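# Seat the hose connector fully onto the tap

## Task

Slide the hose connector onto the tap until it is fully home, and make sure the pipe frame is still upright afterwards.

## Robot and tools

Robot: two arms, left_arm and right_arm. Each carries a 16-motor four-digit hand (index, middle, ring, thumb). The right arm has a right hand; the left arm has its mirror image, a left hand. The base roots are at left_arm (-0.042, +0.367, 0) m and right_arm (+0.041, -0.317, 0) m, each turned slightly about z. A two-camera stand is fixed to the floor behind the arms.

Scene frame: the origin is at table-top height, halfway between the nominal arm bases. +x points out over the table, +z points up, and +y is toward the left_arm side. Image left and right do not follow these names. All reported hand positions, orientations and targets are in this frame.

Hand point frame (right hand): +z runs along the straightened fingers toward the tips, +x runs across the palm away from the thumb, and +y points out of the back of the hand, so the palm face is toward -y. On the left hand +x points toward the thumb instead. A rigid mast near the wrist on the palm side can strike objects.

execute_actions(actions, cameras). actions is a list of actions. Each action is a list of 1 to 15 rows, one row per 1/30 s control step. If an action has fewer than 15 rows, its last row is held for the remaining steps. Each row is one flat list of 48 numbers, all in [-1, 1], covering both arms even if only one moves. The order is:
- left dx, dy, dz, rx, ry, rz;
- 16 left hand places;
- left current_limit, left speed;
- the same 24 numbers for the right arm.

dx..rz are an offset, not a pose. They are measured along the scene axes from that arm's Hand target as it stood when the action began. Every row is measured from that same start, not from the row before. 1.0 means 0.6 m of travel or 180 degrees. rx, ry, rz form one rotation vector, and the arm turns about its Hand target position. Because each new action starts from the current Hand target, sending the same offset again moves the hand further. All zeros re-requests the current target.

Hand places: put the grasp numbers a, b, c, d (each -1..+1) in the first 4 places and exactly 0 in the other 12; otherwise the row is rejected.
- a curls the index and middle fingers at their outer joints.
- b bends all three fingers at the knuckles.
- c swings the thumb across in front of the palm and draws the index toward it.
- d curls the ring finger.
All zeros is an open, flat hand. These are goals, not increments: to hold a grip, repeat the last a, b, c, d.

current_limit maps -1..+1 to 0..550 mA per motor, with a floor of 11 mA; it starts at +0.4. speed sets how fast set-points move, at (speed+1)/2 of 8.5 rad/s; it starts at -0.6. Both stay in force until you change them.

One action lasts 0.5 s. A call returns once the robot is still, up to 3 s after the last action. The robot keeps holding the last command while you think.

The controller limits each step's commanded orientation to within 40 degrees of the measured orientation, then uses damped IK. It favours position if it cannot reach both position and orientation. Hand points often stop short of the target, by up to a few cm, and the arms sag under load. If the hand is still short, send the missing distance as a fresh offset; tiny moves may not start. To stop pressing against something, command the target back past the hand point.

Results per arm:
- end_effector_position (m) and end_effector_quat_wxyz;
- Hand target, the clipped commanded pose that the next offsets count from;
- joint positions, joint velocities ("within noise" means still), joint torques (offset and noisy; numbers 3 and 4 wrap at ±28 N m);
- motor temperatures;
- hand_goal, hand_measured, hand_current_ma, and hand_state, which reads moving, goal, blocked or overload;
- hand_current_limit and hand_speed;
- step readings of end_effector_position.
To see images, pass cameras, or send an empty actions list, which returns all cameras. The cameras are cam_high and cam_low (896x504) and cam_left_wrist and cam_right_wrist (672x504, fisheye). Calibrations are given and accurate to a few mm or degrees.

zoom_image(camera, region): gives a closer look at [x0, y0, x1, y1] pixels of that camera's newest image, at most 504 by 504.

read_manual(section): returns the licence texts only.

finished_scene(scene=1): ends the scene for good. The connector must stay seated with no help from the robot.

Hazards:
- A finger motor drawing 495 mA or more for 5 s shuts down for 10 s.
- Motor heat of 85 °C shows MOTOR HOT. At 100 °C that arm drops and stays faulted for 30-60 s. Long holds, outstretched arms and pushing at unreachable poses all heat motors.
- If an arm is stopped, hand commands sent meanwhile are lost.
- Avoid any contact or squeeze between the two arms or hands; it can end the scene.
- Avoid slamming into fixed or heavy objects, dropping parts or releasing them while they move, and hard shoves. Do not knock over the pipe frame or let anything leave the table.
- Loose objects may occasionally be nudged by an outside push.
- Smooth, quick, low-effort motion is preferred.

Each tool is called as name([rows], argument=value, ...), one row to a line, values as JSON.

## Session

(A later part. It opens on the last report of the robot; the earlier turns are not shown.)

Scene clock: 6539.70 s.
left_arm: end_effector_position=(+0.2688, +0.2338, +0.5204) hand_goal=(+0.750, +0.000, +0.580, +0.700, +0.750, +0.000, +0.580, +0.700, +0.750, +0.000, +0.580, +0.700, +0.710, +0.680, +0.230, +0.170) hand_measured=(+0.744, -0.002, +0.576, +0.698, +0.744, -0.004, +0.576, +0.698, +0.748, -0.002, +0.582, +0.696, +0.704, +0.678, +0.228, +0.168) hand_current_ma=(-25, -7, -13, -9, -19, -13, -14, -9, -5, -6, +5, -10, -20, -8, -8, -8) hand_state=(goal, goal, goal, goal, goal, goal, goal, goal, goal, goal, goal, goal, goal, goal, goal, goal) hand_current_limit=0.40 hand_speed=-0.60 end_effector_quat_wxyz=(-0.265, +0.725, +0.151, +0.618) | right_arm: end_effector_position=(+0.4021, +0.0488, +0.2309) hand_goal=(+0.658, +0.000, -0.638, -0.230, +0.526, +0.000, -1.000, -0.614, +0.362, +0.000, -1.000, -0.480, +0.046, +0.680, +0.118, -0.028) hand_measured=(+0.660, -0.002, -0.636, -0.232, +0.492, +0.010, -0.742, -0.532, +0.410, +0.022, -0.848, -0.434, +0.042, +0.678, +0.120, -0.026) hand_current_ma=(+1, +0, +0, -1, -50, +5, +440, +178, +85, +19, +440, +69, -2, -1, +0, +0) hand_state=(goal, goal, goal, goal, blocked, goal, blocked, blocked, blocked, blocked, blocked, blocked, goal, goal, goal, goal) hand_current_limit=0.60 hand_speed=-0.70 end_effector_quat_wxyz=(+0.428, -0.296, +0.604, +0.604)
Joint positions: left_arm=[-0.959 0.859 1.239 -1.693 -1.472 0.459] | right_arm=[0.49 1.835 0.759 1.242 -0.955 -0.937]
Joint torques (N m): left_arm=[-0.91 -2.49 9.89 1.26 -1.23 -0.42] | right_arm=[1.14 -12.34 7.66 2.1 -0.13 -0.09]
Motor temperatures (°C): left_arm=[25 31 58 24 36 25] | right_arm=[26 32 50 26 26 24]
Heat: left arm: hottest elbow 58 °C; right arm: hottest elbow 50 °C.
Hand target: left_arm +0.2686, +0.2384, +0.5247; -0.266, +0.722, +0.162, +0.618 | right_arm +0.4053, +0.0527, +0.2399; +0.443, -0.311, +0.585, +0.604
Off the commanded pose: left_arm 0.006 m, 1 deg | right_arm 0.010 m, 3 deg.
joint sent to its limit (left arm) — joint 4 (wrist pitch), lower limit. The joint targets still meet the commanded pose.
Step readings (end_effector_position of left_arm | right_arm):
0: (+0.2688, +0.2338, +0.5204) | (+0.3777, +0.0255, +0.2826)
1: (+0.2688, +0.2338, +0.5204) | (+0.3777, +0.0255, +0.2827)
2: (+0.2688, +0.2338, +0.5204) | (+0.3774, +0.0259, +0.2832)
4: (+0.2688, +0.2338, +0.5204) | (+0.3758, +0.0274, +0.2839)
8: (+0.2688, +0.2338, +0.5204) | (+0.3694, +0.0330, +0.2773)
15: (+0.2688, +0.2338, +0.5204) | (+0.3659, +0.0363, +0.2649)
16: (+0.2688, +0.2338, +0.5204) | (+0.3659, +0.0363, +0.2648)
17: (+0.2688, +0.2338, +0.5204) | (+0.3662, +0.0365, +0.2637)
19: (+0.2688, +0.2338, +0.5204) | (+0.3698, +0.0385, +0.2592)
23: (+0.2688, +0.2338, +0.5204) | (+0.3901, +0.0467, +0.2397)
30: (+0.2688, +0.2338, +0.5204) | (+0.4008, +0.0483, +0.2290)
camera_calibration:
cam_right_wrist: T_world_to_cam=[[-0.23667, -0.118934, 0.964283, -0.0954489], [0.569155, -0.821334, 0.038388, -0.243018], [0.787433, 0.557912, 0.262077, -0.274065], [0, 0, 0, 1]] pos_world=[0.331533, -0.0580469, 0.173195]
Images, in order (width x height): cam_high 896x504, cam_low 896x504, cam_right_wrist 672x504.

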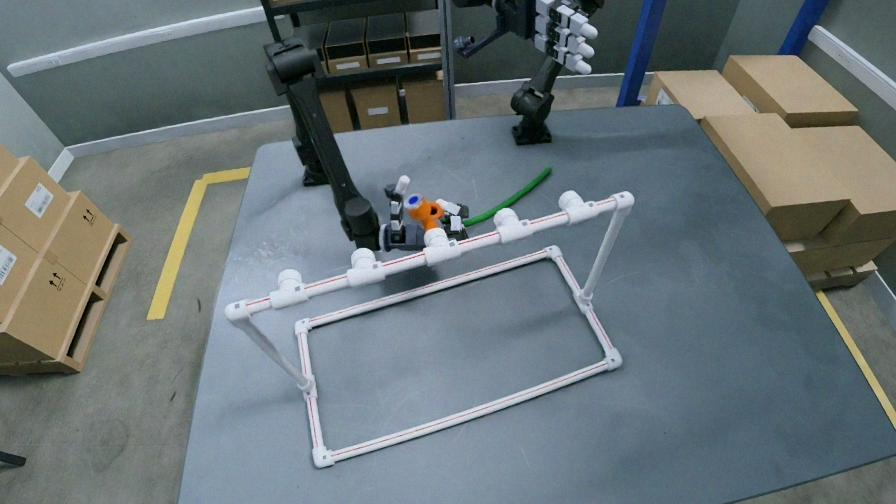

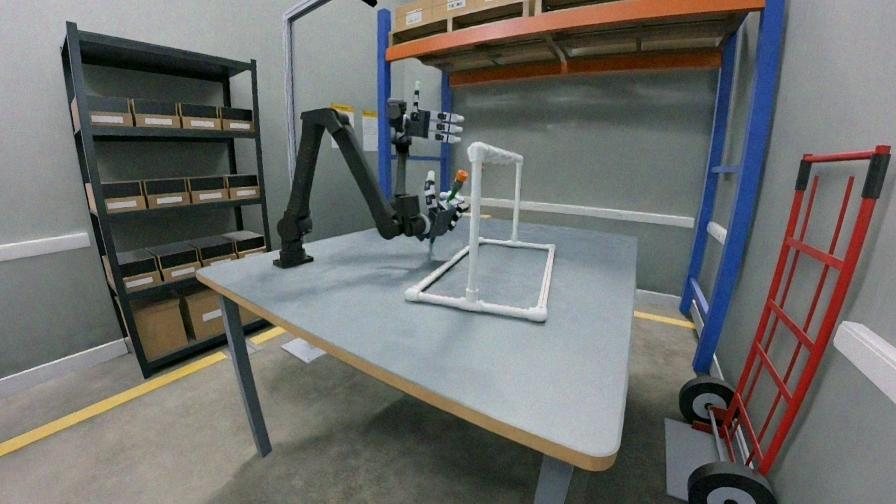

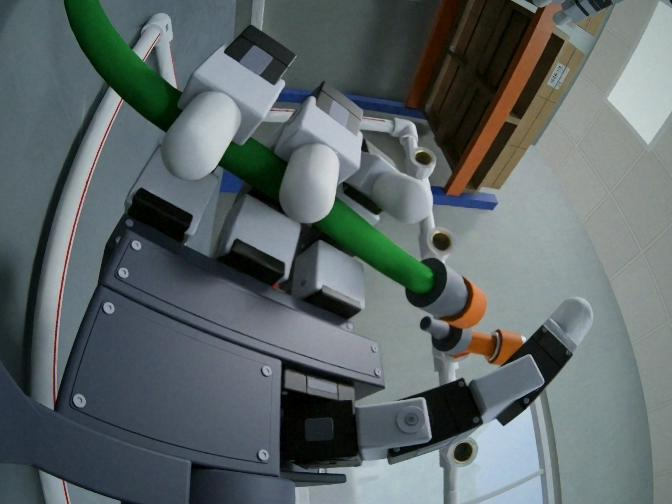

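execute_actions([
  [[0,0,0,0,0,0,0,0,0,0,0,0,0,0,0,0,0,0,0,0,0,0,0.4,-0.6,-0.019,0.0067,-0.0365,0,0,0,1,0.1,0.45,1,0,0,0,0,0,0,0,0,0,0,0,0,0.6,-0.7]],
  [[0,0,0,0,0,0,0,0,0,0,0,0,0,0,0,0,0,0,0,0,0,0,0.4,-0.6,0.0437,-0.0048,-0.0238,0,0,0,1,0.1,0.45,1,0,0,0,0,0,0,0,0,0,0,0,0,0.6,-0.7]],
], cameras=["cam_high","cam_low","cam_right_wrist"])

zoom_image(camera="cam_right_wrist", region=[390, 240, 570, 390])

Scene clock: 6611.13 s.
left_arm: end_effector_position=(+0.2688, +0.2338, +0.5204) hand_goal=(+0.750, +0.000, +0.580, +0.700, +0.750, +0.000, +0.580, +0.700, +0.750, +0.000, +0.580, +0.700, +0.710, +0.680, +0.230, +0.170) hand_measured=(+0.744, -0.002, +0.576, +0.698, +0.744, -0.004, +0.576, +0.698, +0.748, -0.002, +0.582, +0.696, +0.704, +0.678, +0.228, +0.168) hand_current_ma=(-25, -7, -13, -9, -19, -13, -14, -9, -5, -6, +5, -10, -20, -8, -8, -8) hand_state=(goal, goal, goal, goal, goal, goal, goal, goal, goal, goal, goal, goal, goal, goal, goal, goal) hand_current_limit=0.40 hand_speed=-0.60 end_effector_quat_wxyz=(-0.265, +0.725, +0.151, +0.618) | right_arm: end_effector_position=(+0.4165, +0.0514, +0.2019) hand_goal=(+0.658, +0.000, -0.638, -0.230, +0.526, +0.000, -1.000, -0.614, +0.362, +0.000, -1.000, -0.480, +0.046, +0.680, +0.118, -0.028) hand_measured=(+0.660, -0.002, -0.636, -0.232, +0.490, +0.012, -0.742, -0.532, +0.410, +0.030, -0.848, -0.434, +0.042, +0.678, +0.120, -0.026) hand_current_ma=(+1, +0, +0, -1, -52, +6, +440, +178, +85, +30, +440, +69, -2, -1, +0, +0) hand_state=(goal, goal, goal, goal, blocked, goal, blocked, blocked, blocked, blocked, blocked, blocked, goal, goal, goal, goal) hand_current_limit=0.60 hand_speed=-0.70 end_effector_quat_wxyz=(+0.428, -0.295, +0.601, +0.607)
Joint positions: left_arm=[-0.959 0.859 1.239 -1.693 -1.472 0.459] | right_arm=[0.482 1.947 0.805 1.324 -0.965 -0.92]
Joint torques (N m): left_arm=[-0.91 -2.55 9.88 1.25 -1.23 -0.42] | right_arm=[0.91 -12.22 6.95 2.1 -0.14 -0.18]
Motor temperatures (°C): left_arm=[25 30 58 24 36 25] | right_arm=[26 35 46 26 26 24]
Heat: left arm: hottest elbow 58 °C; right arm: hottest elbow 46 °C.
Hand target: left_arm +0.2686, +0.2384, +0.5247; -0.266, +0.722, +0.162, +0.618 | right_arm +0.4201, +0.0538, +0.2036; +0.443, -0.311, +0.585, +0.604
Off the commanded pose: left_arm 0.006 m, 1 deg | right_arm 0.005 m, 3 deg.
joint sent to its limit (left arm) — joint 4 (wrist pitch), lower limit. The joint targets still meet the commanded pose.
Step readings (end_effector_position of left_arm | right_arm):
0: (+0.2688, +0.2338, +0.5204) | (+0.4021, +0.0488, +0.2309)
1: (+0.2688, +0.2338, +0.5204) | (+0.4021, +0.0488, +0.2310)
2: (+0.2688, +0.2338, +0.5204) | (+0.4018, +0.0486, +0.2313)
4: (+0.2688, +0.2338, +0.5204) | (+0.4011, +0.0487, +0.2316)
8: (+0.2688, +0.2338, +0.5204) | (+0.3999, +0.0500, +0.2276)
15: (+0.2688, +0.2338, +0.5204) | (+0.4003, +0.0502, +0.2227)
16: (+0.2688, +0.2338, +0.5204) | (+0.4002, +0.0502, +0.2228)
17: (+0.2688, +0.2338, +0.5204) | (+0.3999, +0.0502, +0.2224)
19: (+0.2688, +0.2338, +0.5204) | (+0.4003, +0.0507, +0.2197)
23: (+0.2688, +0.2338, +0.5204) | (+0.4106, +0.0524, +0.2082)
30: (+0.2688, +0.2338, +0.5204) | (+0.4160, +0.0512, +0.2007)
camera_calibration:
cam_right_wrist: T_world_to_cam=[[-0.234827, -0.128007, 0.963572, -0.0638771], [0.572979, -0.81899, 0.0308374, -0.248259], [0.785208, 0.559348, 0.265666, -0.279162], [0, 0, 0, 1]] pos_world=[0.346447, -0.0553496, 0.14337]
Images, in order (width x height): cam_high 896x504, cam_low 896x504, cam_right_wrist 672x504.

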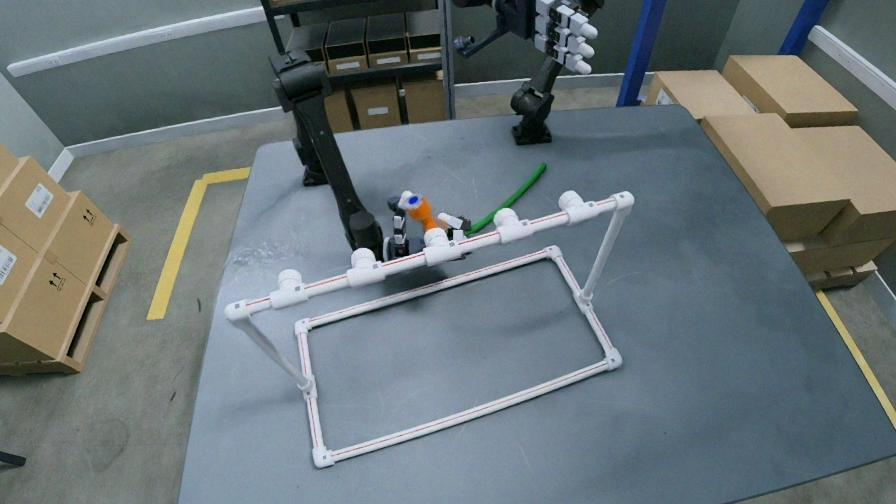

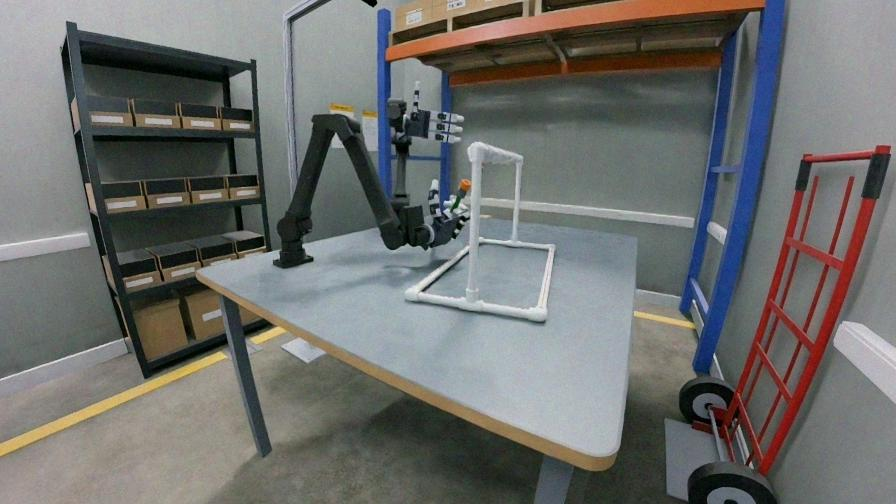

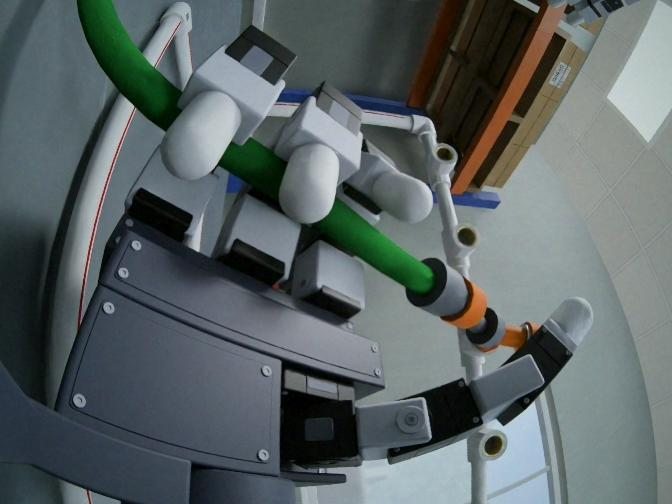

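Scaled by 2.800 from the camera's 672x504 image, which has a finer 960x720 frame.

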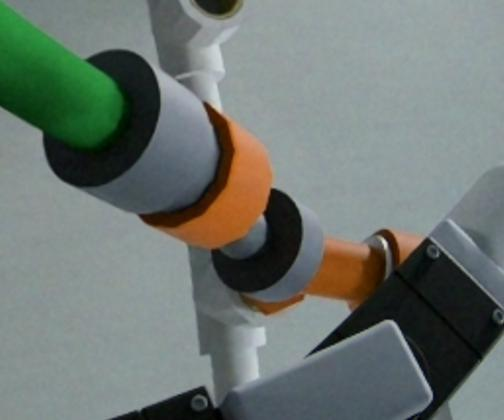

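execute_actions([
  [[0,0,-0.05,-0.0175,-0.03,-0.06,0.2,0,0,0,0,0,0,0,0,0,0,0,0,0,0,0,0.4,-0.6,0,0,0,0,0,0,1,0.1,0.45,1,0,0,0,0,0,0,0,0,0,0,0,0,0.6,-0.7]],
  [[0,0,-0.07,-0.0175,-0.03,-0.06,0.4,0.1,0,0.3,0,0,0,0,0,0,0,0,0,0,0,0,0.4,-0.6,0,0,0,0,0,0,1,0.1,0.45,1,0,0,0,0,0,0,0,0,0,0,0,0,0.6,-0.7]],
  [[0,0,-0.07,0,0,-0.06,0.6,0.2,0,0.5,0,0,0,0,0,0,0,0,0,0,0,0,0.4,-0.6,0,0,0,0,0,0,1,0.1,0.45,1,0,0,0,0,0,0,0,0,0,0,0,0,0.6,-0.7]],
], cameras=["cam_high","cam_left_wrist"])

Scene clock: 6697.17 s.
left_arm: end_effector_position=(+0.2642, +0.2363, +0.4075) hand_goal=(+0.590, +0.000, +0.050, +0.170, +0.350, +0.000, -0.420, -0.170, +0.286, +0.000, -0.220, +0.130, +0.770, +0.680, +0.230, +0.120) hand_measured=(+0.594, -0.002, +0.054, +0.172, +0.354, -0.004, -0.416, -0.168, +0.290, -0.002, -0.216, +0.134, +0.770, +0.678, +0.228, +0.122) hand_current_ma=(+13, -7, +12, +9, +14, -13, +14, +9, +17, -6, +12, +10, +0, -8, -8, +7) hand_state=(goal, goal, goal, goal, goal, goal, goal, goal, goal, goal, goal, goal, goal, goal, goal, goal) hand_current_limit=0.40 hand_speed=-0.60 end_effector_quat_wxyz=(-0.107, +0.749, +0.138, +0.639) | right_arm: end_effector_position=(+0.4165, +0.0514, +0.2020) hand_goal=(+0.658, +0.000, -0.638, -0.230, +0.526, +0.000, -1.000, -0.614, +0.362, +0.000, -1.000, -0.480, +0.046, +0.680, +0.118, -0.028) hand_measured=(+0.660, -0.002, -0.636, -0.232, +0.490, +0.012, -0.742, -0.532, +0.410, +0.030, -0.848, -0.434, +0.042, +0.678, +0.120, -0.026) hand_current_ma=(+1, +0, +0, -1, -52, +6, +440, +178, +85, +30, +440, +69, -2, -1, +0, +0) hand_state=(goal, goal, goal, goal, blocked, goal, blocked, blocked, blocked, blocked, blocked, blocked, goal, goal, goal, goal) hand_current_limit=0.60 hand_speed=-0.70 end_effector_quat_wxyz=(+0.427, -0.295, +0.601, +0.607)
Joint positions: left_arm=[-0.802 0.468 0.668 -0.562 -1.1 1.228] | right_arm=[0.482 1.947 0.805 1.324 -0.965 -0.919]
Joint torques (N m): left_arm=[-0.91 0.21 11.71 3.54 -0.32 -0.26] | right_arm=[0.97 -12.63 6.82 2.14 -0.16 -0.21]
Motor temperatures (°C): left_arm=[25 30 57 24 36 25] | right_arm=[26 36 46 27 25 24]
Heat: left arm: hottest elbow 57 °C; right arm: hottest elbow 46 °C.
Hand target: left_arm +0.2685, +0.2385, +0.4108; -0.022, +0.696, +0.016, +0.717 | right_arm +0.4201, +0.0538, +0.2036; +0.443, -0.311, +0.585, +0.604
Off the commanded pose: left_arm 0.006 m, 20 deg | right_arm 0.005 m, 3 deg.
Step readings (end_effector_position of left_arm | right_arm):
0: (+0.2688, +0.2338, +0.5204) | (+0.4165, +0.0514, +0.2020)
1: (+0.2688, +0.2337, +0.5200) | (+0.4165, +0.0514, +0.2020)
2: (+0.2690, +0.2336, +0.5183) | (+0.4165, +0.0514, +0.2020)
4: (+0.2689, +0.2338, +0.5103) | (+0.4165, +0.0514, +0.2020)
8: (+0.2687, +0.2342, +0.4872) | (+0.4165, +0.0514, +0.2020)
15: (+0.2692, +0.2328, +0.4878) | (+0.4165, +0.0514, +0.2020)
16: (+0.2689, +0.2330, +0.4884) | (+0.4165, +0.0514, +0.2020)
17: (+0.2685, +0.2336, +0.4880) | (+0.4165, +0.0514, +0.2020)
19: (+0.2670, +0.2349, +0.4799) | (+0.4165, +0.0514, +0.2020)
23: (+0.2665, +0.2343, +0.4500) | (+0.4165, +0.0514, +0.2020)
30: (+0.2685, +0.2315, +0.4434) | (+0.4165, +0.0514, +0.2020)
31: (+0.2681, +0.2317, +0.4443) | (+0.4165, +0.0514, +0.2020)
32: (+0.2677, +0.2317, +0.4432) | (+0.4165, +0.0514, +0.2020)
34: (+0.2668, +0.2318, +0.4356) | (+0.4165, +0.0514, +0.2020)
38: (+0.2664, +0.2321, +0.4101) | (+0.4165, +0.0514, +0.2020)
45: (+0.2670, +0.2321, +0.4040) | (+0.4165, +0.0514, +0.2020)
camera_calibration:
cam_left_wrist: T_world_to_cam=[[-0.350507, 0.549143, -0.758675, 0.240875], [-0.789914, 0.261874, 0.554488, -0.126325], [0.50317, 0.79364, 0.341987, -0.332403], [0, 0, 0, 1]] pos_world=[0.151898, 0.164615, 0.36647]
Images, in order (width x height): cam_high 896x504, cam_left_wrist 672x504.

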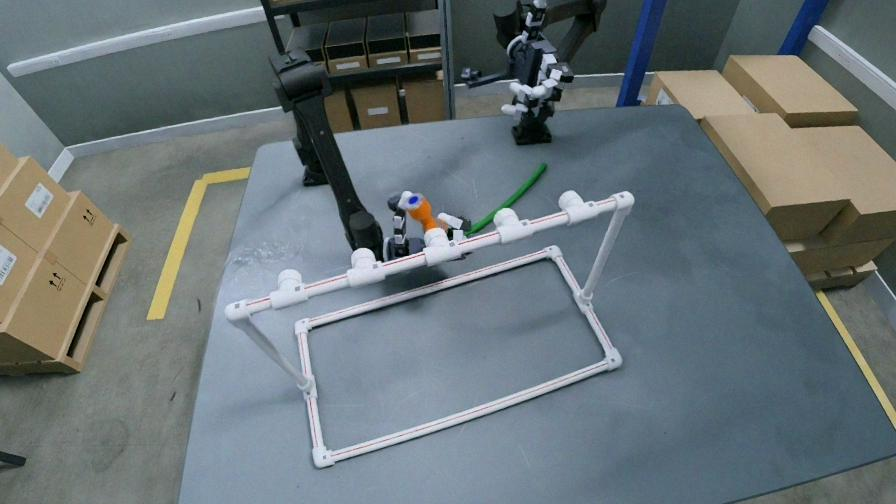

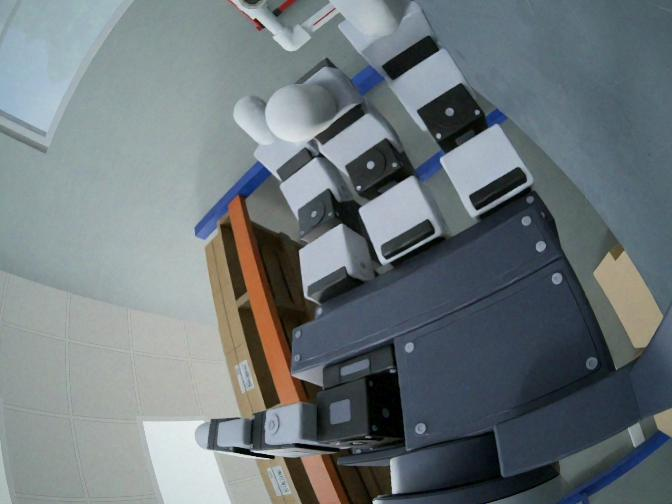

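execute_actions([
  [[0,0,-0.07,0,0,-0.06,0.8,0.3,0,0.6,0,0,0,0,0,0,0,0,0,0,0,0,0.4,-0.6,0,0,0,0,0,0,1,0.1,0.45,1,0,0,0,0,0,0,0,0,0,0,0,0,0.6,-0.7]],
  [[0,0,-0.07,0,0,-0.06,0.8,0.3,0,0.6,0,0,0,0,0,0,0,0,0,0,0,0,0.4,-0.6,0,0,0,0,0,0,1,0.1,0.45,1,0,0,0,0,0,0,0,0,0,0,0,0,0.6,-0.7]],
  [[0,0,-0.05,0,0,-0.06,0.8,0.3,0,0.6,0,0,0,0,0,0,0,0,0,0,0,0,0.4,-0.6,0,0,0,0,0,0,1,0.1,0.45,1,0,0,0,0,0,0,0,0,0,0,0,0,0.6,-0.7]],
], cameras=["cam_high","cam_left_wrist"])

Scene clock: 6710.17 s.
left_arm: end_effector_position=(+0.2653, +0.2359, +0.2893) hand_goal=(+0.486, +0.000, -0.110, +0.000, +0.146, +0.000, -0.760, -0.460, +0.110, +0.000, -0.380, +0.020, +0.790, +0.680, +0.230, +0.110) hand_measured=(+0.486, -0.002, -0.108, +0.002, +0.146, -0.004, -0.758, -0.458, +0.110, -0.002, -0.378, +0.022, +0.790, +0.678, +0.228, +0.112) hand_current_ma=(+0, -7, +7, +8, +2, -13, +9, +8, +3, -6, +8, +10, +2, -8, -7, +7) hand_state=(goal, goal, goal, goal, goal, goal, goal, goal, goal, goal, goal, goal, goal, goal, goal, goal) hand_current_limit=0.40 hand_speed=-0.60 end_effector_quat_wxyz=(+0.181, +0.681, -0.179, +0.687) | right_arm: end_effector_position=(+0.4165, +0.0514, +0.2020) hand_goal=(+0.658, +0.000, -0.638, -0.230, +0.526, +0.000, -1.000, -0.614, +0.362, +0.000, -1.000, -0.480, +0.046, +0.680, +0.118, -0.028) hand_measured=(+0.660, -0.002, -0.636, -0.232, +0.490, +0.012, -0.742, -0.532, +0.410, +0.030, -0.848, -0.434, +0.042, +0.678, +0.120, -0.026) hand_current_ma=(+1, +0, +0, -1, -52, +6, +440, +178, +85, +30, +440, +69, -2, -1, +0, +0) hand_state=(goal, goal, goal, goal, blocked, goal, blocked, blocked, blocked, blocked, blocked, blocked, goal, goal, goal, goal) hand_current_limit=0.60 hand_speed=-0.70 end_effector_quat_wxyz=(+0.427, -0.295, +0.601, +0.607)
Joint positions: left_arm=[0.119 0.72 0.268 0.464 0.657 1.563] | right_arm=[0.482 1.947 0.805 1.324 -0.965 -0.919]
Joint torques (N m): left_arm=[-1.14 -0.67 11.18 3.71 0.04 -0.46] | right_arm=[0.79 -12.51 6.95 2.02 -0.15 -0.2]
Motor temperatures (°C): left_arm=[25 30 57 24 34 25] | right_arm=[26 36 46 27 25 24]
Heat: left arm: hottest elbow 57 °C; right arm: hottest elbow 46 °C.
Hand target: left_arm +0.2686, +0.2384, +0.2969; +0.179, +0.673, -0.179, +0.695 | right_arm +0.4201, +0.0538, +0.2036; +0.443, -0.311, +0.585, +0.604
Off the commanded pose: left_arm 0.009 m, 1 deg | right_arm 0.005 m, 3 deg.
Step readings (end_effector_position of left_arm | right_arm):
0: (+0.2642, +0.2362, +0.4074) | (+0.4165, +0.0514, +0.2020)
1: (+0.2642, +0.2349, +0.4066) | (+0.4165, +0.0514, +0.2020)
2: (+0.2640, +0.2286, +0.4048) | (+0.4165, +0.0514, +0.2020)
4: (+0.2619, +0.2169, +0.3968) | (+0.4165, +0.0514, +0.2020)
8: (+0.2605, +0.2230, +0.3664) | (+0.4165, +0.0514, +0.2020)
15: (+0.2621, +0.2336, +0.3556) | (+0.4165, +0.0514, +0.2020)
16: (+0.2614, +0.2338, +0.3570) | (+0.4165, +0.0514, +0.2020)
17: (+0.2591, +0.2315, +0.3576) | (+0.4165, +0.0514, +0.2020)
19: (+0.2534, +0.2277, +0.3550) | (+0.4165, +0.0514, +0.2020)
23: (+0.2561, +0.2339, +0.3287) | (+0.4165, +0.0514, +0.2020)
30: (+0.2664, +0.2372, +0.3100) | (+0.4165, +0.0514, +0.2020)
31: (+0.2655, +0.2360, +0.3110) | (+0.4165, +0.0514, +0.2020)
32: (+0.2619, +0.2325, +0.3113) | (+0.4165, +0.0514, +0.2020)
34: (+0.2547, +0.2278, +0.3118) | (+0.4165, +0.0514, +0.2020)
38: (+0.2616, +0.2349, +0.2982) | (+0.4165, +0.0514, +0.2020)
45: (+0.2663, +0.2365, +0.2860) | (+0.4165, +0.0514, +0.2020)
camera_calibration:
cam_left_wrist: T_world_to_cam=[[0.30858, 0.57015, -0.761385, -0.0272476], [-0.392202, 0.805503, 0.444232, -0.26177], [0.866577, 0.161536, 0.472177, -0.27725], [0, 0, 0, 1]] pos_world=[0.146, 0.271177, 0.226452]
Images, in order (width x height): cam_high 896x504, cam_left_wrist 672x504.

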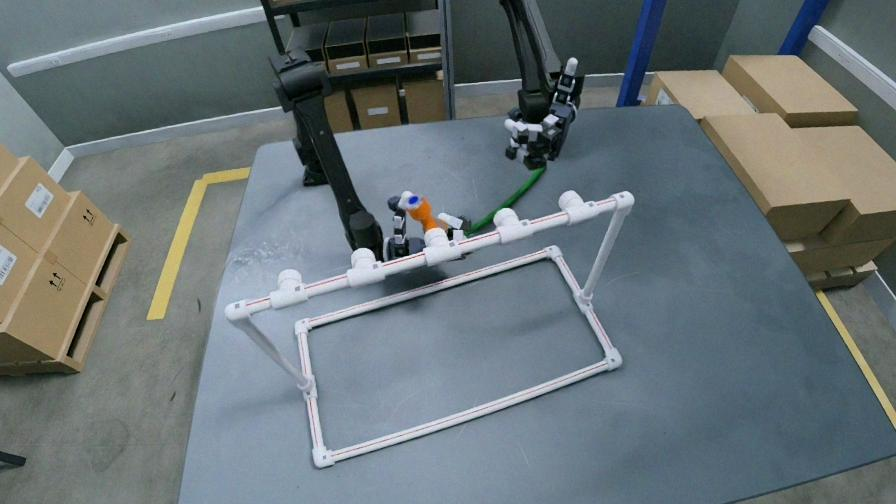

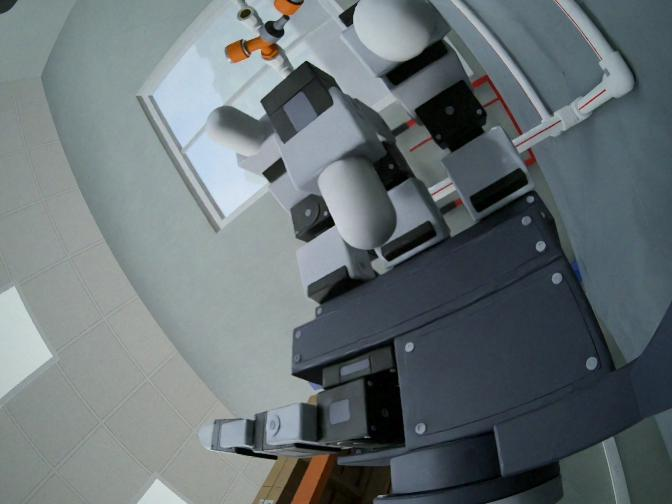

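zoom_image(camera="cam_left_wrist", region=[210, 0, 350, 100])

Scaled by 3.600 from the camera's 672x504 image, which has a finer 960x720 frame.

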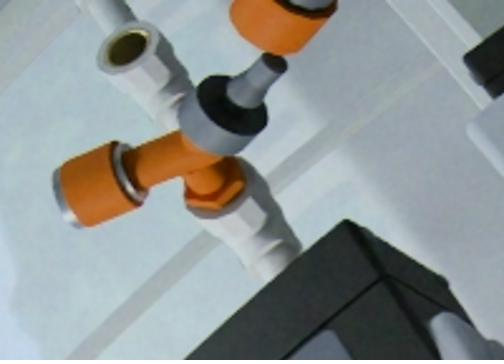

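execute_actions([
  [[0,0,0.02,0.055,0.095,0,0.8,0.3,0,0.6,0,0,0,0,0,0,0,0,0,0,0,0,0.4,-0.6,0,0,0,0,0,0,1,0.1,0.45,1,0,0,0,0,0,0,0,0,0,0,0,0,0.6,-0.7]],
], cameras=["cam_left_wrist","cam_right_wrist"])

Scene clock: 6733.43 s.
left_arm: end_effector_position=(+0.2595, +0.2389, +0.2800) hand_goal=(+0.486, +0.000, -0.110, +0.000, +0.146, +0.000, -0.760, -0.460, +0.110, +0.000, -0.380, +0.020, +0.790, +0.680, +0.230, +0.110) hand_measured=(+0.486, -0.002, -0.108, +0.002, +0.146, -0.004, -0.758, -0.458, +0.110, -0.002, -0.378, +0.022, +0.790, +0.678, +0.228, +0.112) hand_current_ma=(+0, -7, +7, +8, +2, -13, +9, +8, +3, -6, +8, +10, +2, -8, -5, +6) hand_state=(goal, goal, goal, goal, goal, goal, goal, goal, goal, goal, goal, goal, goal, goal, goal, goal) hand_current_limit=0.40 hand_speed=-0.60 end_effector_quat_wxyz=(+0.158, +0.794, -0.196, +0.554) | right_arm: end_effector_position=(+0.4165, +0.0514, +0.2020) hand_goal=(+0.658, +0.000, -0.638, -0.230, +0.526, +0.000, -1.000, -0.614, +0.362, +0.000, -1.000, -0.480, +0.046, +0.680, +0.118, -0.028) hand_measured=(+0.660, -0.002, -0.636, -0.232, +0.490, +0.012, -0.742, -0.532, +0.410, +0.030, -0.848, -0.434, +0.042, +0.678, +0.120, -0.026) hand_current_ma=(+1, +0, +0, -1, -52, +6, +440, +178, +85, +30, +440, +69, -2, -1, +0, +0) hand_state=(goal, goal, goal, goal, blocked, goal, blocked, blocked, blocked, blocked, blocked, blocked, goal, goal, goal, goal) hand_current_limit=0.60 hand_speed=-0.70 end_effector_quat_wxyz=(+0.427, -0.295, +0.601, +0.607)
Joint positions: left_arm=[0.133 0.612 0.458 -0.275 0.631 1.798] | right_arm=[0.482 1.947 0.805 1.324 -0.965 -0.919]
Joint torques (N m): left_arm=[-2.2 -0.44 16.38 2.43 0.14 -0.26] | right_arm=[0.44 -12.45 6.95 2.04 -0.14 -0.17]
Motor temperatures (°C): left_arm=[25 30 59 24 33 25] | right_arm=[26 36 45 27 25 24]
Heat: left arm: hottest elbow 59 °C; right arm: hottest elbow 45 °C.
Hand target: left_arm +0.2685, +0.2384, +0.3089; +0.145, +0.782, -0.209, +0.569 | right_arm +0.4201, +0.0538, +0.2036; +0.443, -0.311, +0.585, +0.604
Off the commanded pose: left_arm 0.030 m, 3 deg | right_arm 0.005 m, 3 deg.
Step readings (end_effector_position of left_arm | right_arm):
0: (+0.2654, +0.2359, +0.2892) | (+0.4165, +0.0514, +0.2020)
1: (+0.2651, +0.2358, +0.2890) | (+0.4165, +0.0514, +0.2020)
2: (+0.2641, +0.2351, +0.2862) | (+0.4165, +0.0514, +0.2020)
4: (+0.2612, +0.2344, +0.2787) | (+0.4165, +0.0514, +0.2020)
8: (+0.2541, +0.2338, +0.2746) | (+0.4165, +0.0514, +0.2020)
15: (+0.2594, +0.2377, +0.2867) | (+0.4165, +0.0514, +0.2020)
camera_calibration:
cam_left_wrist: T_world_to_cam=[[0.0643957, 0.678334, -0.731926, -0.00492892], [-0.213245, 0.725861, 0.653952, -0.348527], [0.974874, 0.113968, 0.191394, -0.206423], [0, 0, 0, 1]] pos_world=[0.127232, 0.279851, 0.26382]
cam_right_wrist: T_world_to_cam=[[-0.234072, -0.128203, 0.963729, -0.0642695], [0.573141, -0.818898, 0.0302691, -0.248232], [0.785315, 0.559438, 0.265159, -0.279148], [0, 0, 0, 1]] pos_world=[0.346447, -0.0553498, 0.143471]
Images, in order (width x height): cam_left_wrist 672x504, cam_right_wrist 672x504.

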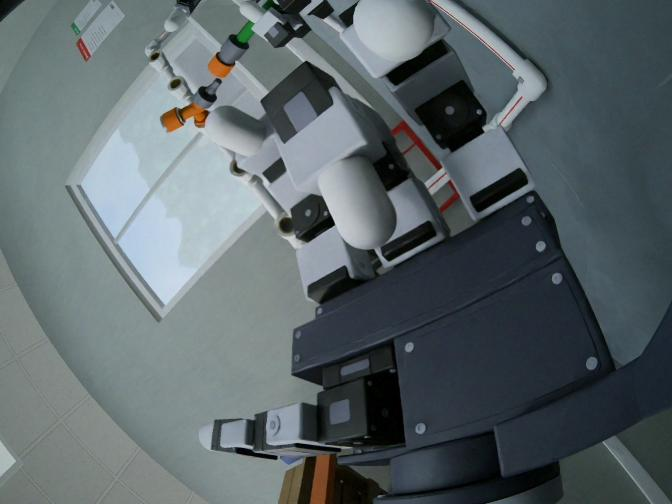

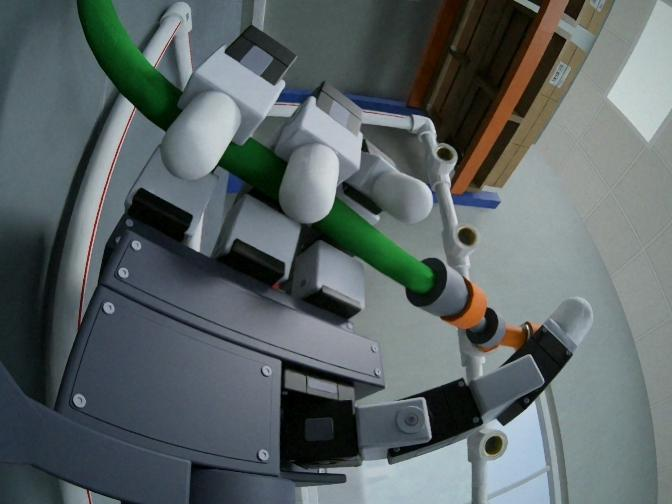

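Now the left camera has a side view. Zoom in.

zoom_image(camera="cam_left_wrist", region=[150, 10, 290, 140])

zoom_image(camera="cam_left_wrist", region=[185, 30, 255, 110])

Scaled by 3.600 from the camera's 672x504 image, which has a finer 960x720 frame.

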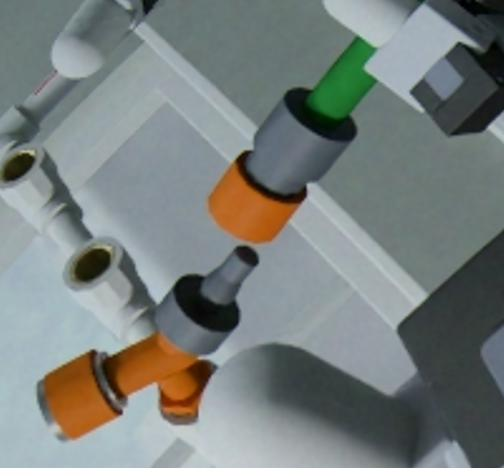

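Scaled by 6.300 from the camera's 672x504 image, which has a finer 960x720 frame.

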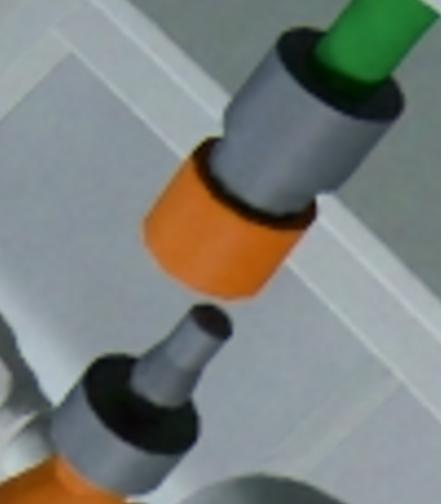

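execute_actions([
  [[0,0,0,0,0,0,0.8,0.3,0,0.6,0,0,0,0,0,0,0,0,0,0,0,0,0.4,-0.6,0.0242,0.0068,-0.0115,0,0,0,1,0.1,0.45,1,0,0,0,0,0,0,0,0,0,0,0,0,0.6,-0.7]],
], cameras=["cam_left_wrist","cam_right_wrist"])

zoom_image(camera="cam_left_wrist", region=[185, 30, 255, 110])

zoom_image(camera="cam_right_wrist", region=[390, 240, 570, 390])

Scene clock: 6818.83 s.
left_arm: end_effector_position=(+0.2595, +0.2393, +0.2791) hand_goal=(+0.486, +0.000, -0.110, +0.000, +0.146, +0.000, -0.760, -0.460, +0.110, +0.000, -0.380, +0.020, +0.790, +0.680, +0.230, +0.110) hand_measured=(+0.486, -0.002, -0.108, +0.002, +0.146, -0.004, -0.758, -0.458, +0.110, -0.002, -0.378, +0.022, +0.790, +0.678, +0.228, +0.112) hand_current_ma=(+0, -7, +7, +8, +2, -13, +9, +8, +3, -6, +8, +10, +2, -8, -5, +6) hand_state=(goal, goal, goal, goal, goal, goal, goal, goal, goal, goal, goal, goal, goal, goal, goal, goal) hand_current_limit=0.40 hand_speed=-0.60 end_effector_quat_wxyz=(+0.156, +0.796, -0.197, +0.551) | right_arm: end_effector_position=(+0.4282, +0.0569, +0.1987) hand_goal=(+0.658, +0.000, -0.638, -0.230, +0.526, +0.000, -1.000, -0.614, +0.362, +0.000, -1.000, -0.480, +0.046, +0.680, +0.118, -0.028) hand_measured=(+0.660, -0.002, -0.636, -0.232, +0.490, +0.012, -0.744, -0.532, +0.410, +0.032, -0.848, -0.434, +0.042, +0.678, +0.120, -0.026) hand_current_ma=(+1, +0, +0, -1, -54, +7, +440, +178, +85, +31, +440, +69, -2, -1, +0, +0) hand_state=(goal, goal, goal, goal, blocked, goal, blocked, blocked, blocked, blocked, blocked, blocked, goal, goal, goal, goal) hand_current_limit=0.60 hand_speed=-0.70 end_effector_quat_wxyz=(+0.428, -0.297, +0.598, +0.609)
Joint positions: left_arm=[0.133 0.613 0.463 -0.29 0.627 1.807] | right_arm=[0.482 1.979 0.849 1.324 -0.97 -0.914]
Joint torques (N m): left_arm=[-2.37 -0.26 16.55 2.47 0.14 -0.36] | right_arm=[0.67 -12.81 7.06 1.83 -0.09 -0.22]
Motor temperatures (°C): left_arm=[25 30 75 24 31 25] | right_arm=[26 37 45 27 25 24]
Heat: left arm: hottest elbow 75 °C; right arm: hottest elbow 45 °C.
Hand target: left_arm +0.2685, +0.2384, +0.3087; +0.145, +0.782, -0.209, +0.569 | right_arm +0.4347, +0.0579, +0.1969; +0.443, -0.311, +0.585, +0.604
Off the commanded pose: left_arm 0.031 m, 3 deg | right_arm 0.007 m, 3 deg.
Step readings (end_effector_position of left_arm | right_arm):
0: (+0.2595, +0.2389, +0.2800) | (+0.4165, +0.0514, +0.2020)
1: (+0.2595, +0.2389, +0.2800) | (+0.4166, +0.0514, +0.2021)
2: (+0.2595, +0.2390, +0.2796) | (+0.4168, +0.0516, +0.2022)
4: (+0.2596, +0.2392, +0.2792) | (+0.4192, +0.0529, +0.2022)
8: (+0.2595, +0.2393, +0.2790) | (+0.4263, +0.0562, +0.2008)
15: (+0.2595, +0.2393, +0.2793) | (+0.4281, +0.0569, +0.1986)
camera_calibration:
cam_left_wrist: T_world_to_cam=[[0.0591654, 0.683861, -0.72721, -0.00724199], [-0.209441, 0.720775, 0.66077, -0.34977], [0.97603, 0.113213, 0.185873, -0.204868], [0, 0, 0, 1]] pos_world=[0.12713, 0.280252, 0.263931]
cam_right_wrist: T_world_to_cam=[[-0.239067, -0.134331, 0.961666, -0.0547835], [0.577352, -0.81596, 0.0295501, -0.252048], [0.780712, 0.562285, 0.272626, -0.29018], [0, 0, 0, 1]] pos_world=[0.35897, -0.0498565, 0.139242]
Images, in order (width x height): cam_left_wrist 672x504, cam_right_wrist 672x504.

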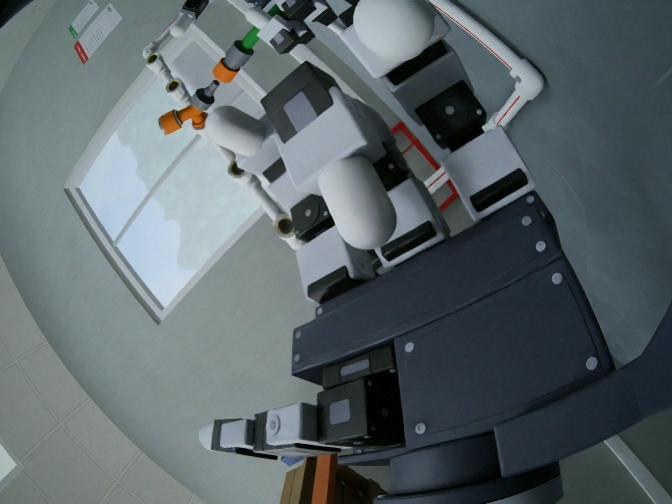

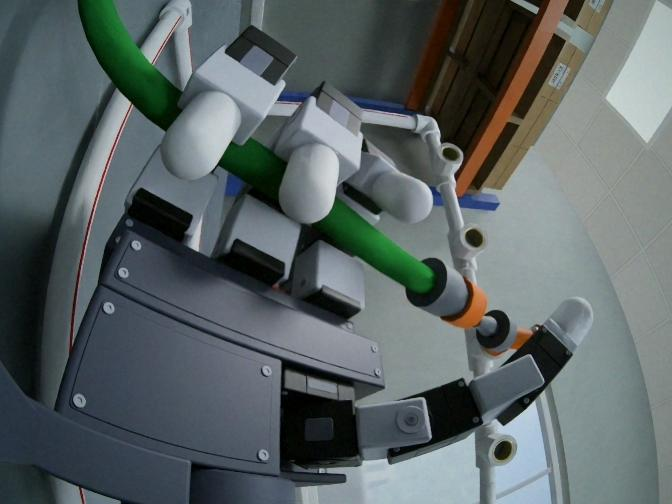

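Scaled by 6.300 from the camera's 672x504 image, which has a finer 960x720 frame.

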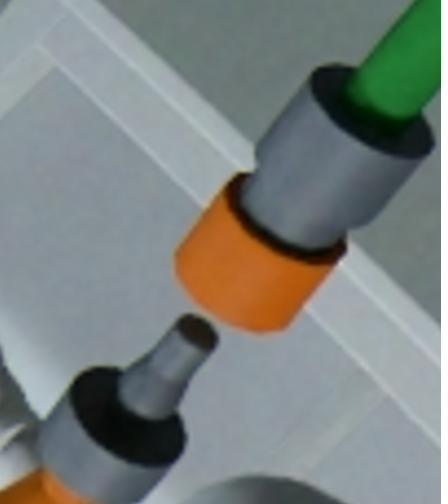

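Scaled by 2.800 from the camera's 672x504 image, which has a finer 960x720 frame.

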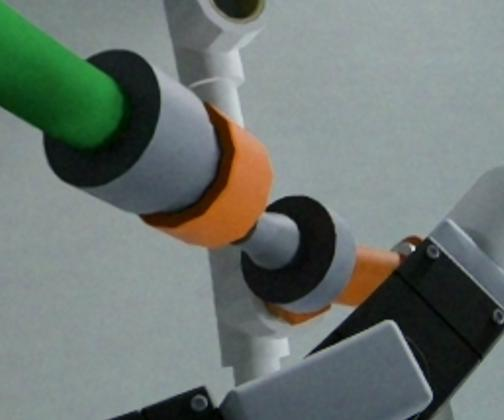

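execute_actions([
  [[0,0,-0.03,0,0,0,0.8,0.3,0,0.6,0,0,0,0,0,0,0,0,0,0,0,0,0.4,-0.6,0.02,-0.0075,0.0267,0,0,0,1,0.1,0.45,1,0,0,0,0,0,0,0,0,0,0,0,0,0.6,-0.7]],
], cameras=["cam_left_wrist","cam_right_wrist"])

zoom_image(camera="cam_left_wrist", region=[185, 30, 255, 110])

zoom_image(camera="cam_right_wrist", region=[390, 240, 570, 390])

Scene clock: 6857.67 s.
left_arm: end_effector_position=(+0.2639, +0.2402, +0.2795) hand_goal=(+0.486, +0.000, -0.110, +0.000, +0.146, +0.000, -0.760, -0.460, +0.110, +0.000, -0.380, +0.020, +0.790, +0.680, +0.230, +0.110) hand_measured=(+0.486, -0.002, -0.108, +0.002, +0.146, -0.004, -0.758, -0.458, +0.110, -0.002, -0.378, +0.022, +0.790, +0.678, +0.228, +0.112) hand_current_ma=(+0, -7, +7, +8, +2, -13, +9, +8, +3, -6, +8, +10, +2, -8, -5, +6) hand_state=(goal, goal, goal, goal, goal, goal, goal, goal, goal, goal, goal, goal, goal, goal, goal, goal) hand_current_limit=0.40 hand_speed=-0.60 end_effector_quat_wxyz=(+0.152, +0.793, -0.198, +0.556) | right_arm: end_effector_position=(+0.4381, +0.0534, +0.2028) hand_goal=(+0.658, +0.000, -0.638, -0.230, +0.526, +0.000, -1.000, -0.614, +0.362, +0.000, -1.000, -0.480, +0.046, +0.680, +0.118, -0.028) hand_measured=(+0.660, -0.002, -0.636, -0.232, +0.490, +0.012, -0.744, -0.532, +0.410, +0.032, -0.848, -0.434, +0.042, +0.678, +0.120, -0.026) hand_current_ma=(+1, +0, +0, -1, -54, +7, +440, +178, +85, +32, +440, +69, -2, -1, +0, +0) hand_state=(goal, goal, goal, goal, blocked, goal, blocked, blocked, blocked, blocked, blocked, blocked, goal, goal, goal, goal) hand_current_limit=0.60 hand_speed=-0.70 end_effector_quat_wxyz=(+0.425, -0.298, +0.598, +0.611)
Joint positions: left_arm=[0.133 0.628 0.463 -0.26 0.624 1.808] | right_arm=[0.466 1.979 0.873 1.303 -0.99 -0.905]
Joint torques (N m): left_arm=[-2.61 -0.5 12.89 3.64 0.13 -0.3] | right_arm=[0.21 -14.92 7.41 0.69 -0.06 -0.22]
Motor temperatures (°C): left_arm=[25 30 73 24 31 25] | right_arm=[26 37 44 27 25 24]
Heat: left arm: hottest elbow 73 °C; right arm: hottest elbow 44 °C.
Hand target: left_arm +0.2685, +0.2384, +0.2907; +0.145, +0.782, -0.209, +0.569 | right_arm +0.4466, +0.0535, +0.2129; +0.443, -0.311, +0.585, +0.604
Off the commanded pose: left_arm 0.012 m, 2 deg | right_arm 0.013 m, 3 deg.
Step readings (end_effector_position of left_arm | right_arm):
0: (+0.2595, +0.2393, +0.2791) | (+0.4282, +0.0569, +0.1987)
1: (+0.2595, +0.2393, +0.2790) | (+0.4281, +0.0569, +0.1987)
2: (+0.2596, +0.2393, +0.2789) | (+0.4283, +0.0565, +0.1990)
4: (+0.2605, +0.2396, +0.2786) | (+0.4291, +0.0561, +0.2002)
8: (+0.2629, +0.2400, +0.2786) | (+0.4344, +0.0554, +0.2025)
15: (+0.2638, +0.2402, +0.2794) | (+0.4380, +0.0534, +0.2028)
camera_calibration:
cam_left_wrist: T_world_to_cam=[[0.0685872, 0.686761, -0.72364, -0.0119461], [-0.221062, 0.717779, 0.660246, -0.345925], [0.972845, 0.114685, 0.201047, -0.213174], [0, 0, 0, 1]] pos_world=[0.131734, 0.28095, 0.262609]
cam_right_wrist: T_world_to_cam=[[-0.233596, -0.134455, 0.962992, -0.0594486], [0.581402, -0.813152, 0.0274982, -0.262259], [0.779362, 0.566309, 0.268122, -0.295744], [0, 0, 0, 1]] pos_world=[0.369082, -0.0537671, 0.143756]
Images, in order (width x height): cam_left_wrist 672x504, cam_right_wrist 672x504.

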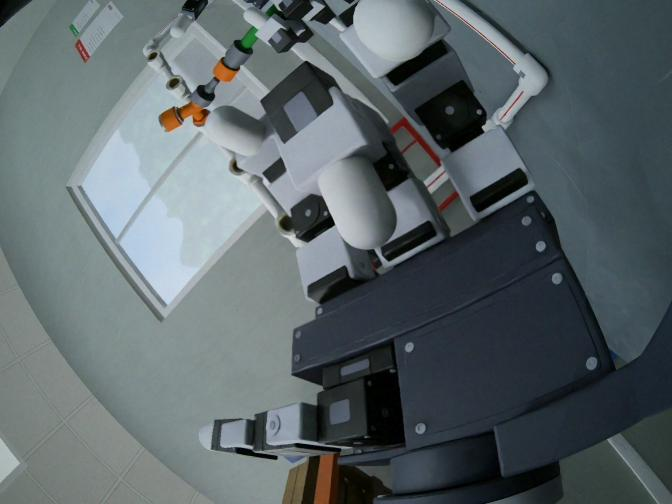

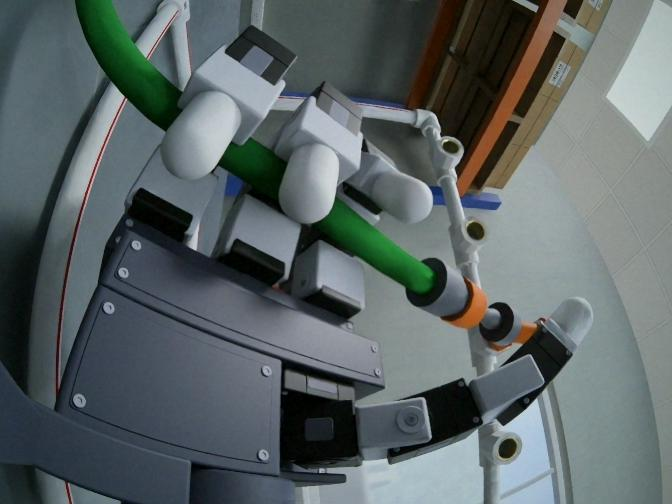

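Scaled by 6.300 from the camera's 672x504 image, which has a finer 960x720 frame.

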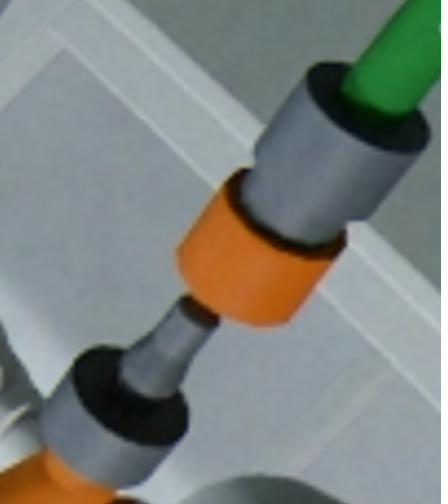

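Scaled by 2.800 from the camera's 672x504 image, which has a finer 960x720 frame.

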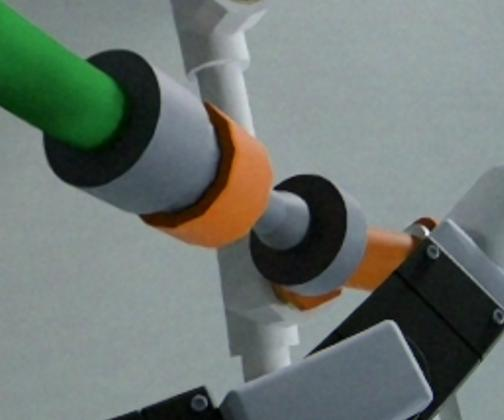

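execute_actions([
  [[0,0,0,0,0,0,0.8,0.3,0,0.6,0,0,0,0,0,0,0,0,0,0,0,0,0.4,-0.6,0.005,-0.005,0.0195,0,0,0,1,0.1,0.45,1,0,0,0,0,0,0,0,0,0,0,0,0,0.6,-0.7]],
], cameras=["cam_left_wrist","cam_right_wrist"])

zoom_image(camera="cam_left_wrist", region=[185, 30, 255, 110])

zoom_image(camera="cam_right_wrist", region=[390, 240, 570, 390])

Scene clock: 6887.17 s.
left_arm: end_effector_position=(+0.2639, +0.2402, +0.2795) hand_goal=(+0.486, +0.000, -0.110, +0.000, +0.146, +0.000, -0.760, -0.460, +0.110, +0.000, -0.380, +0.020, +0.790, +0.680, +0.230, +0.110) hand_measured=(+0.486, -0.002, -0.108, +0.002, +0.146, -0.004, -0.758, -0.458, +0.110, -0.002, -0.378, +0.022, +0.790, +0.678, +0.228, +0.112) hand_current_ma=(+0, -7, +7, +8, +2, -13, +9, +8, +3, -6, +8, +10, +2, -8, -5, +6) hand_state=(goal, goal, goal, goal, goal, goal, goal, goal, goal, goal, goal, goal, goal, goal, goal, goal) hand_current_limit=0.40 hand_speed=-0.60 end_effector_quat_wxyz=(+0.152, +0.793, -0.198, +0.556) | right_arm: end_effector_position=(+0.4404, +0.0510, +0.2091) hand_goal=(+0.658, +0.000, -0.638, -0.230, +0.526, +0.000, -1.000, -0.614, +0.362, +0.000, -1.000, -0.480, +0.046, +0.680, +0.118, -0.028) hand_measured=(+0.660, -0.002, -0.636, -0.232, +0.490, +0.012, -0.744, -0.532, +0.410, +0.032, -0.848, -0.434, +0.042, +0.678, +0.120, -0.026) hand_current_ma=(+1, +0, +0, -1, -54, +7, +440, +178, +85, +32, +440, +69, -2, -1, +0, +0) hand_state=(goal, goal, goal, goal, blocked, goal, blocked, blocked, blocked, blocked, blocked, blocked, goal, goal, goal, goal) hand_current_limit=0.60 hand_speed=-0.70 end_effector_quat_wxyz=(+0.421, -0.296, +0.601, +0.611)
Joint positions: left_arm=[0.133 0.628 0.463 -0.26 0.624 1.808] | right_arm=[0.46 1.96 0.873 1.275 -0.998 -0.903]
Joint torques (N m): left_arm=[-2.61 -0.56 12.88 3.58 0.13 -0.3] | right_arm=[0.15 -15.21 8.02 0.98 -0.04 -0.18]
Motor temperatures (°C): left_arm=[25 30 69 24 30 25] | right_arm=[26 39 45 26 25 24]
Heat: left arm: hottest elbow 69 °C; right arm: hottest elbow 45 °C.
Hand target: left_arm +0.2685, +0.2384, +0.2907; +0.145, +0.782, -0.209, +0.569 | right_arm +0.4497, +0.0504, +0.2246; +0.443, -0.311, +0.585, +0.604
Off the commanded pose: left_arm 0.012 m, 2 deg | right_arm 0.018 m, 4 deg.
Step readings (end_effector_position of left_arm | right_arm):
0: (+0.2639, +0.2402, +0.2795) | (+0.4381, +0.0534, +0.2028)
1: (+0.2639, +0.2402, +0.2795) | (+0.4380, +0.0534, +0.2027)
2: (+0.2639, +0.2402, +0.2795) | (+0.4382, +0.0533, +0.2024)
4: (+0.2639, +0.2402, +0.2795) | (+0.4387, +0.0531, +0.2025)
8: (+0.2639, +0.2402, +0.2795) | (+0.4398, +0.0520, +0.2053)
15: (+0.2639, +0.2402, +0.2795) | (+0.4403, +0.0509, +0.2092)
camera_calibration:
cam_left_wrist: T_world_to_cam=[[0.0685872, 0.686761, -0.72364, -0.0119461], [-0.221062, 0.717779, 0.660246, -0.345925], [0.972845, 0.114685, 0.201047, -0.213174], [0, 0, 0, 1]] pos_world=[0.131734, 0.28095, 0.262609]
cam_right_wrist: T_world_to_cam=[[-0.224555, -0.129995, 0.965752, -0.0700619], [0.58258, -0.812353, 0.0261138, -0.266031], [0.781137, 0.568492, 0.25815, -0.296653], [0, 0, 0, 1]] pos_world=[0.370978, -0.0565735, 0.151191]
Images, in order (width x height): cam_left_wrist 672x504, cam_right_wrist 672x504.

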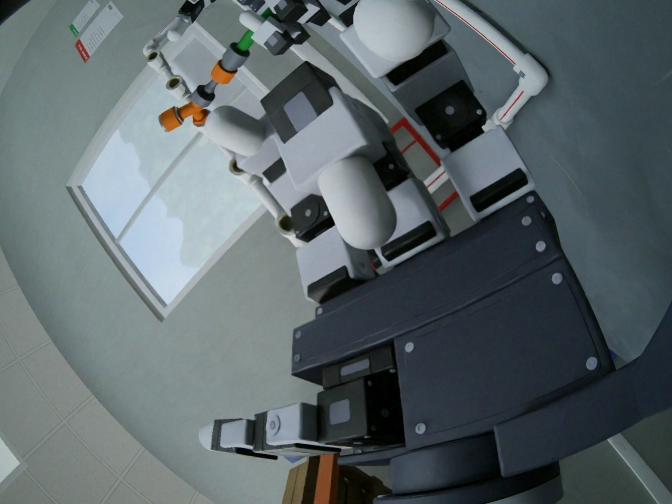

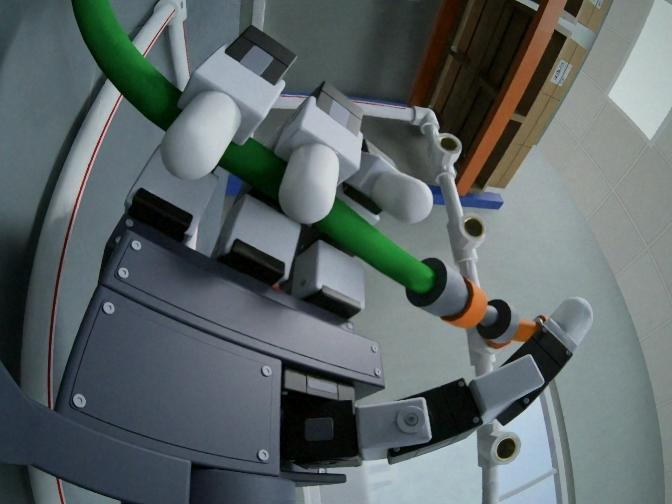

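Scaled by 6.300 from the camera's 672x504 image, which has a finer 960x720 frame.

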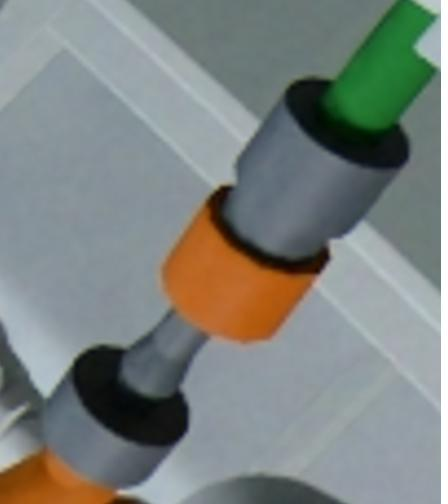

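Scaled by 2.800 from the camera's 672x504 image, which has a finer 960x720 frame.

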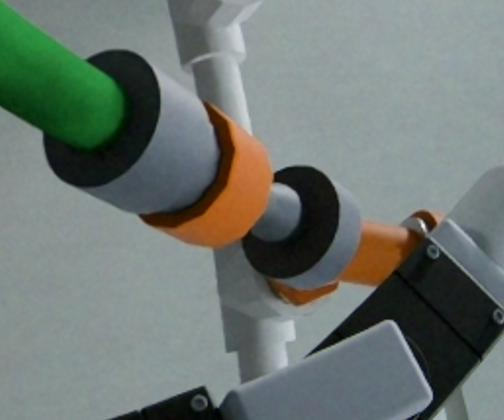

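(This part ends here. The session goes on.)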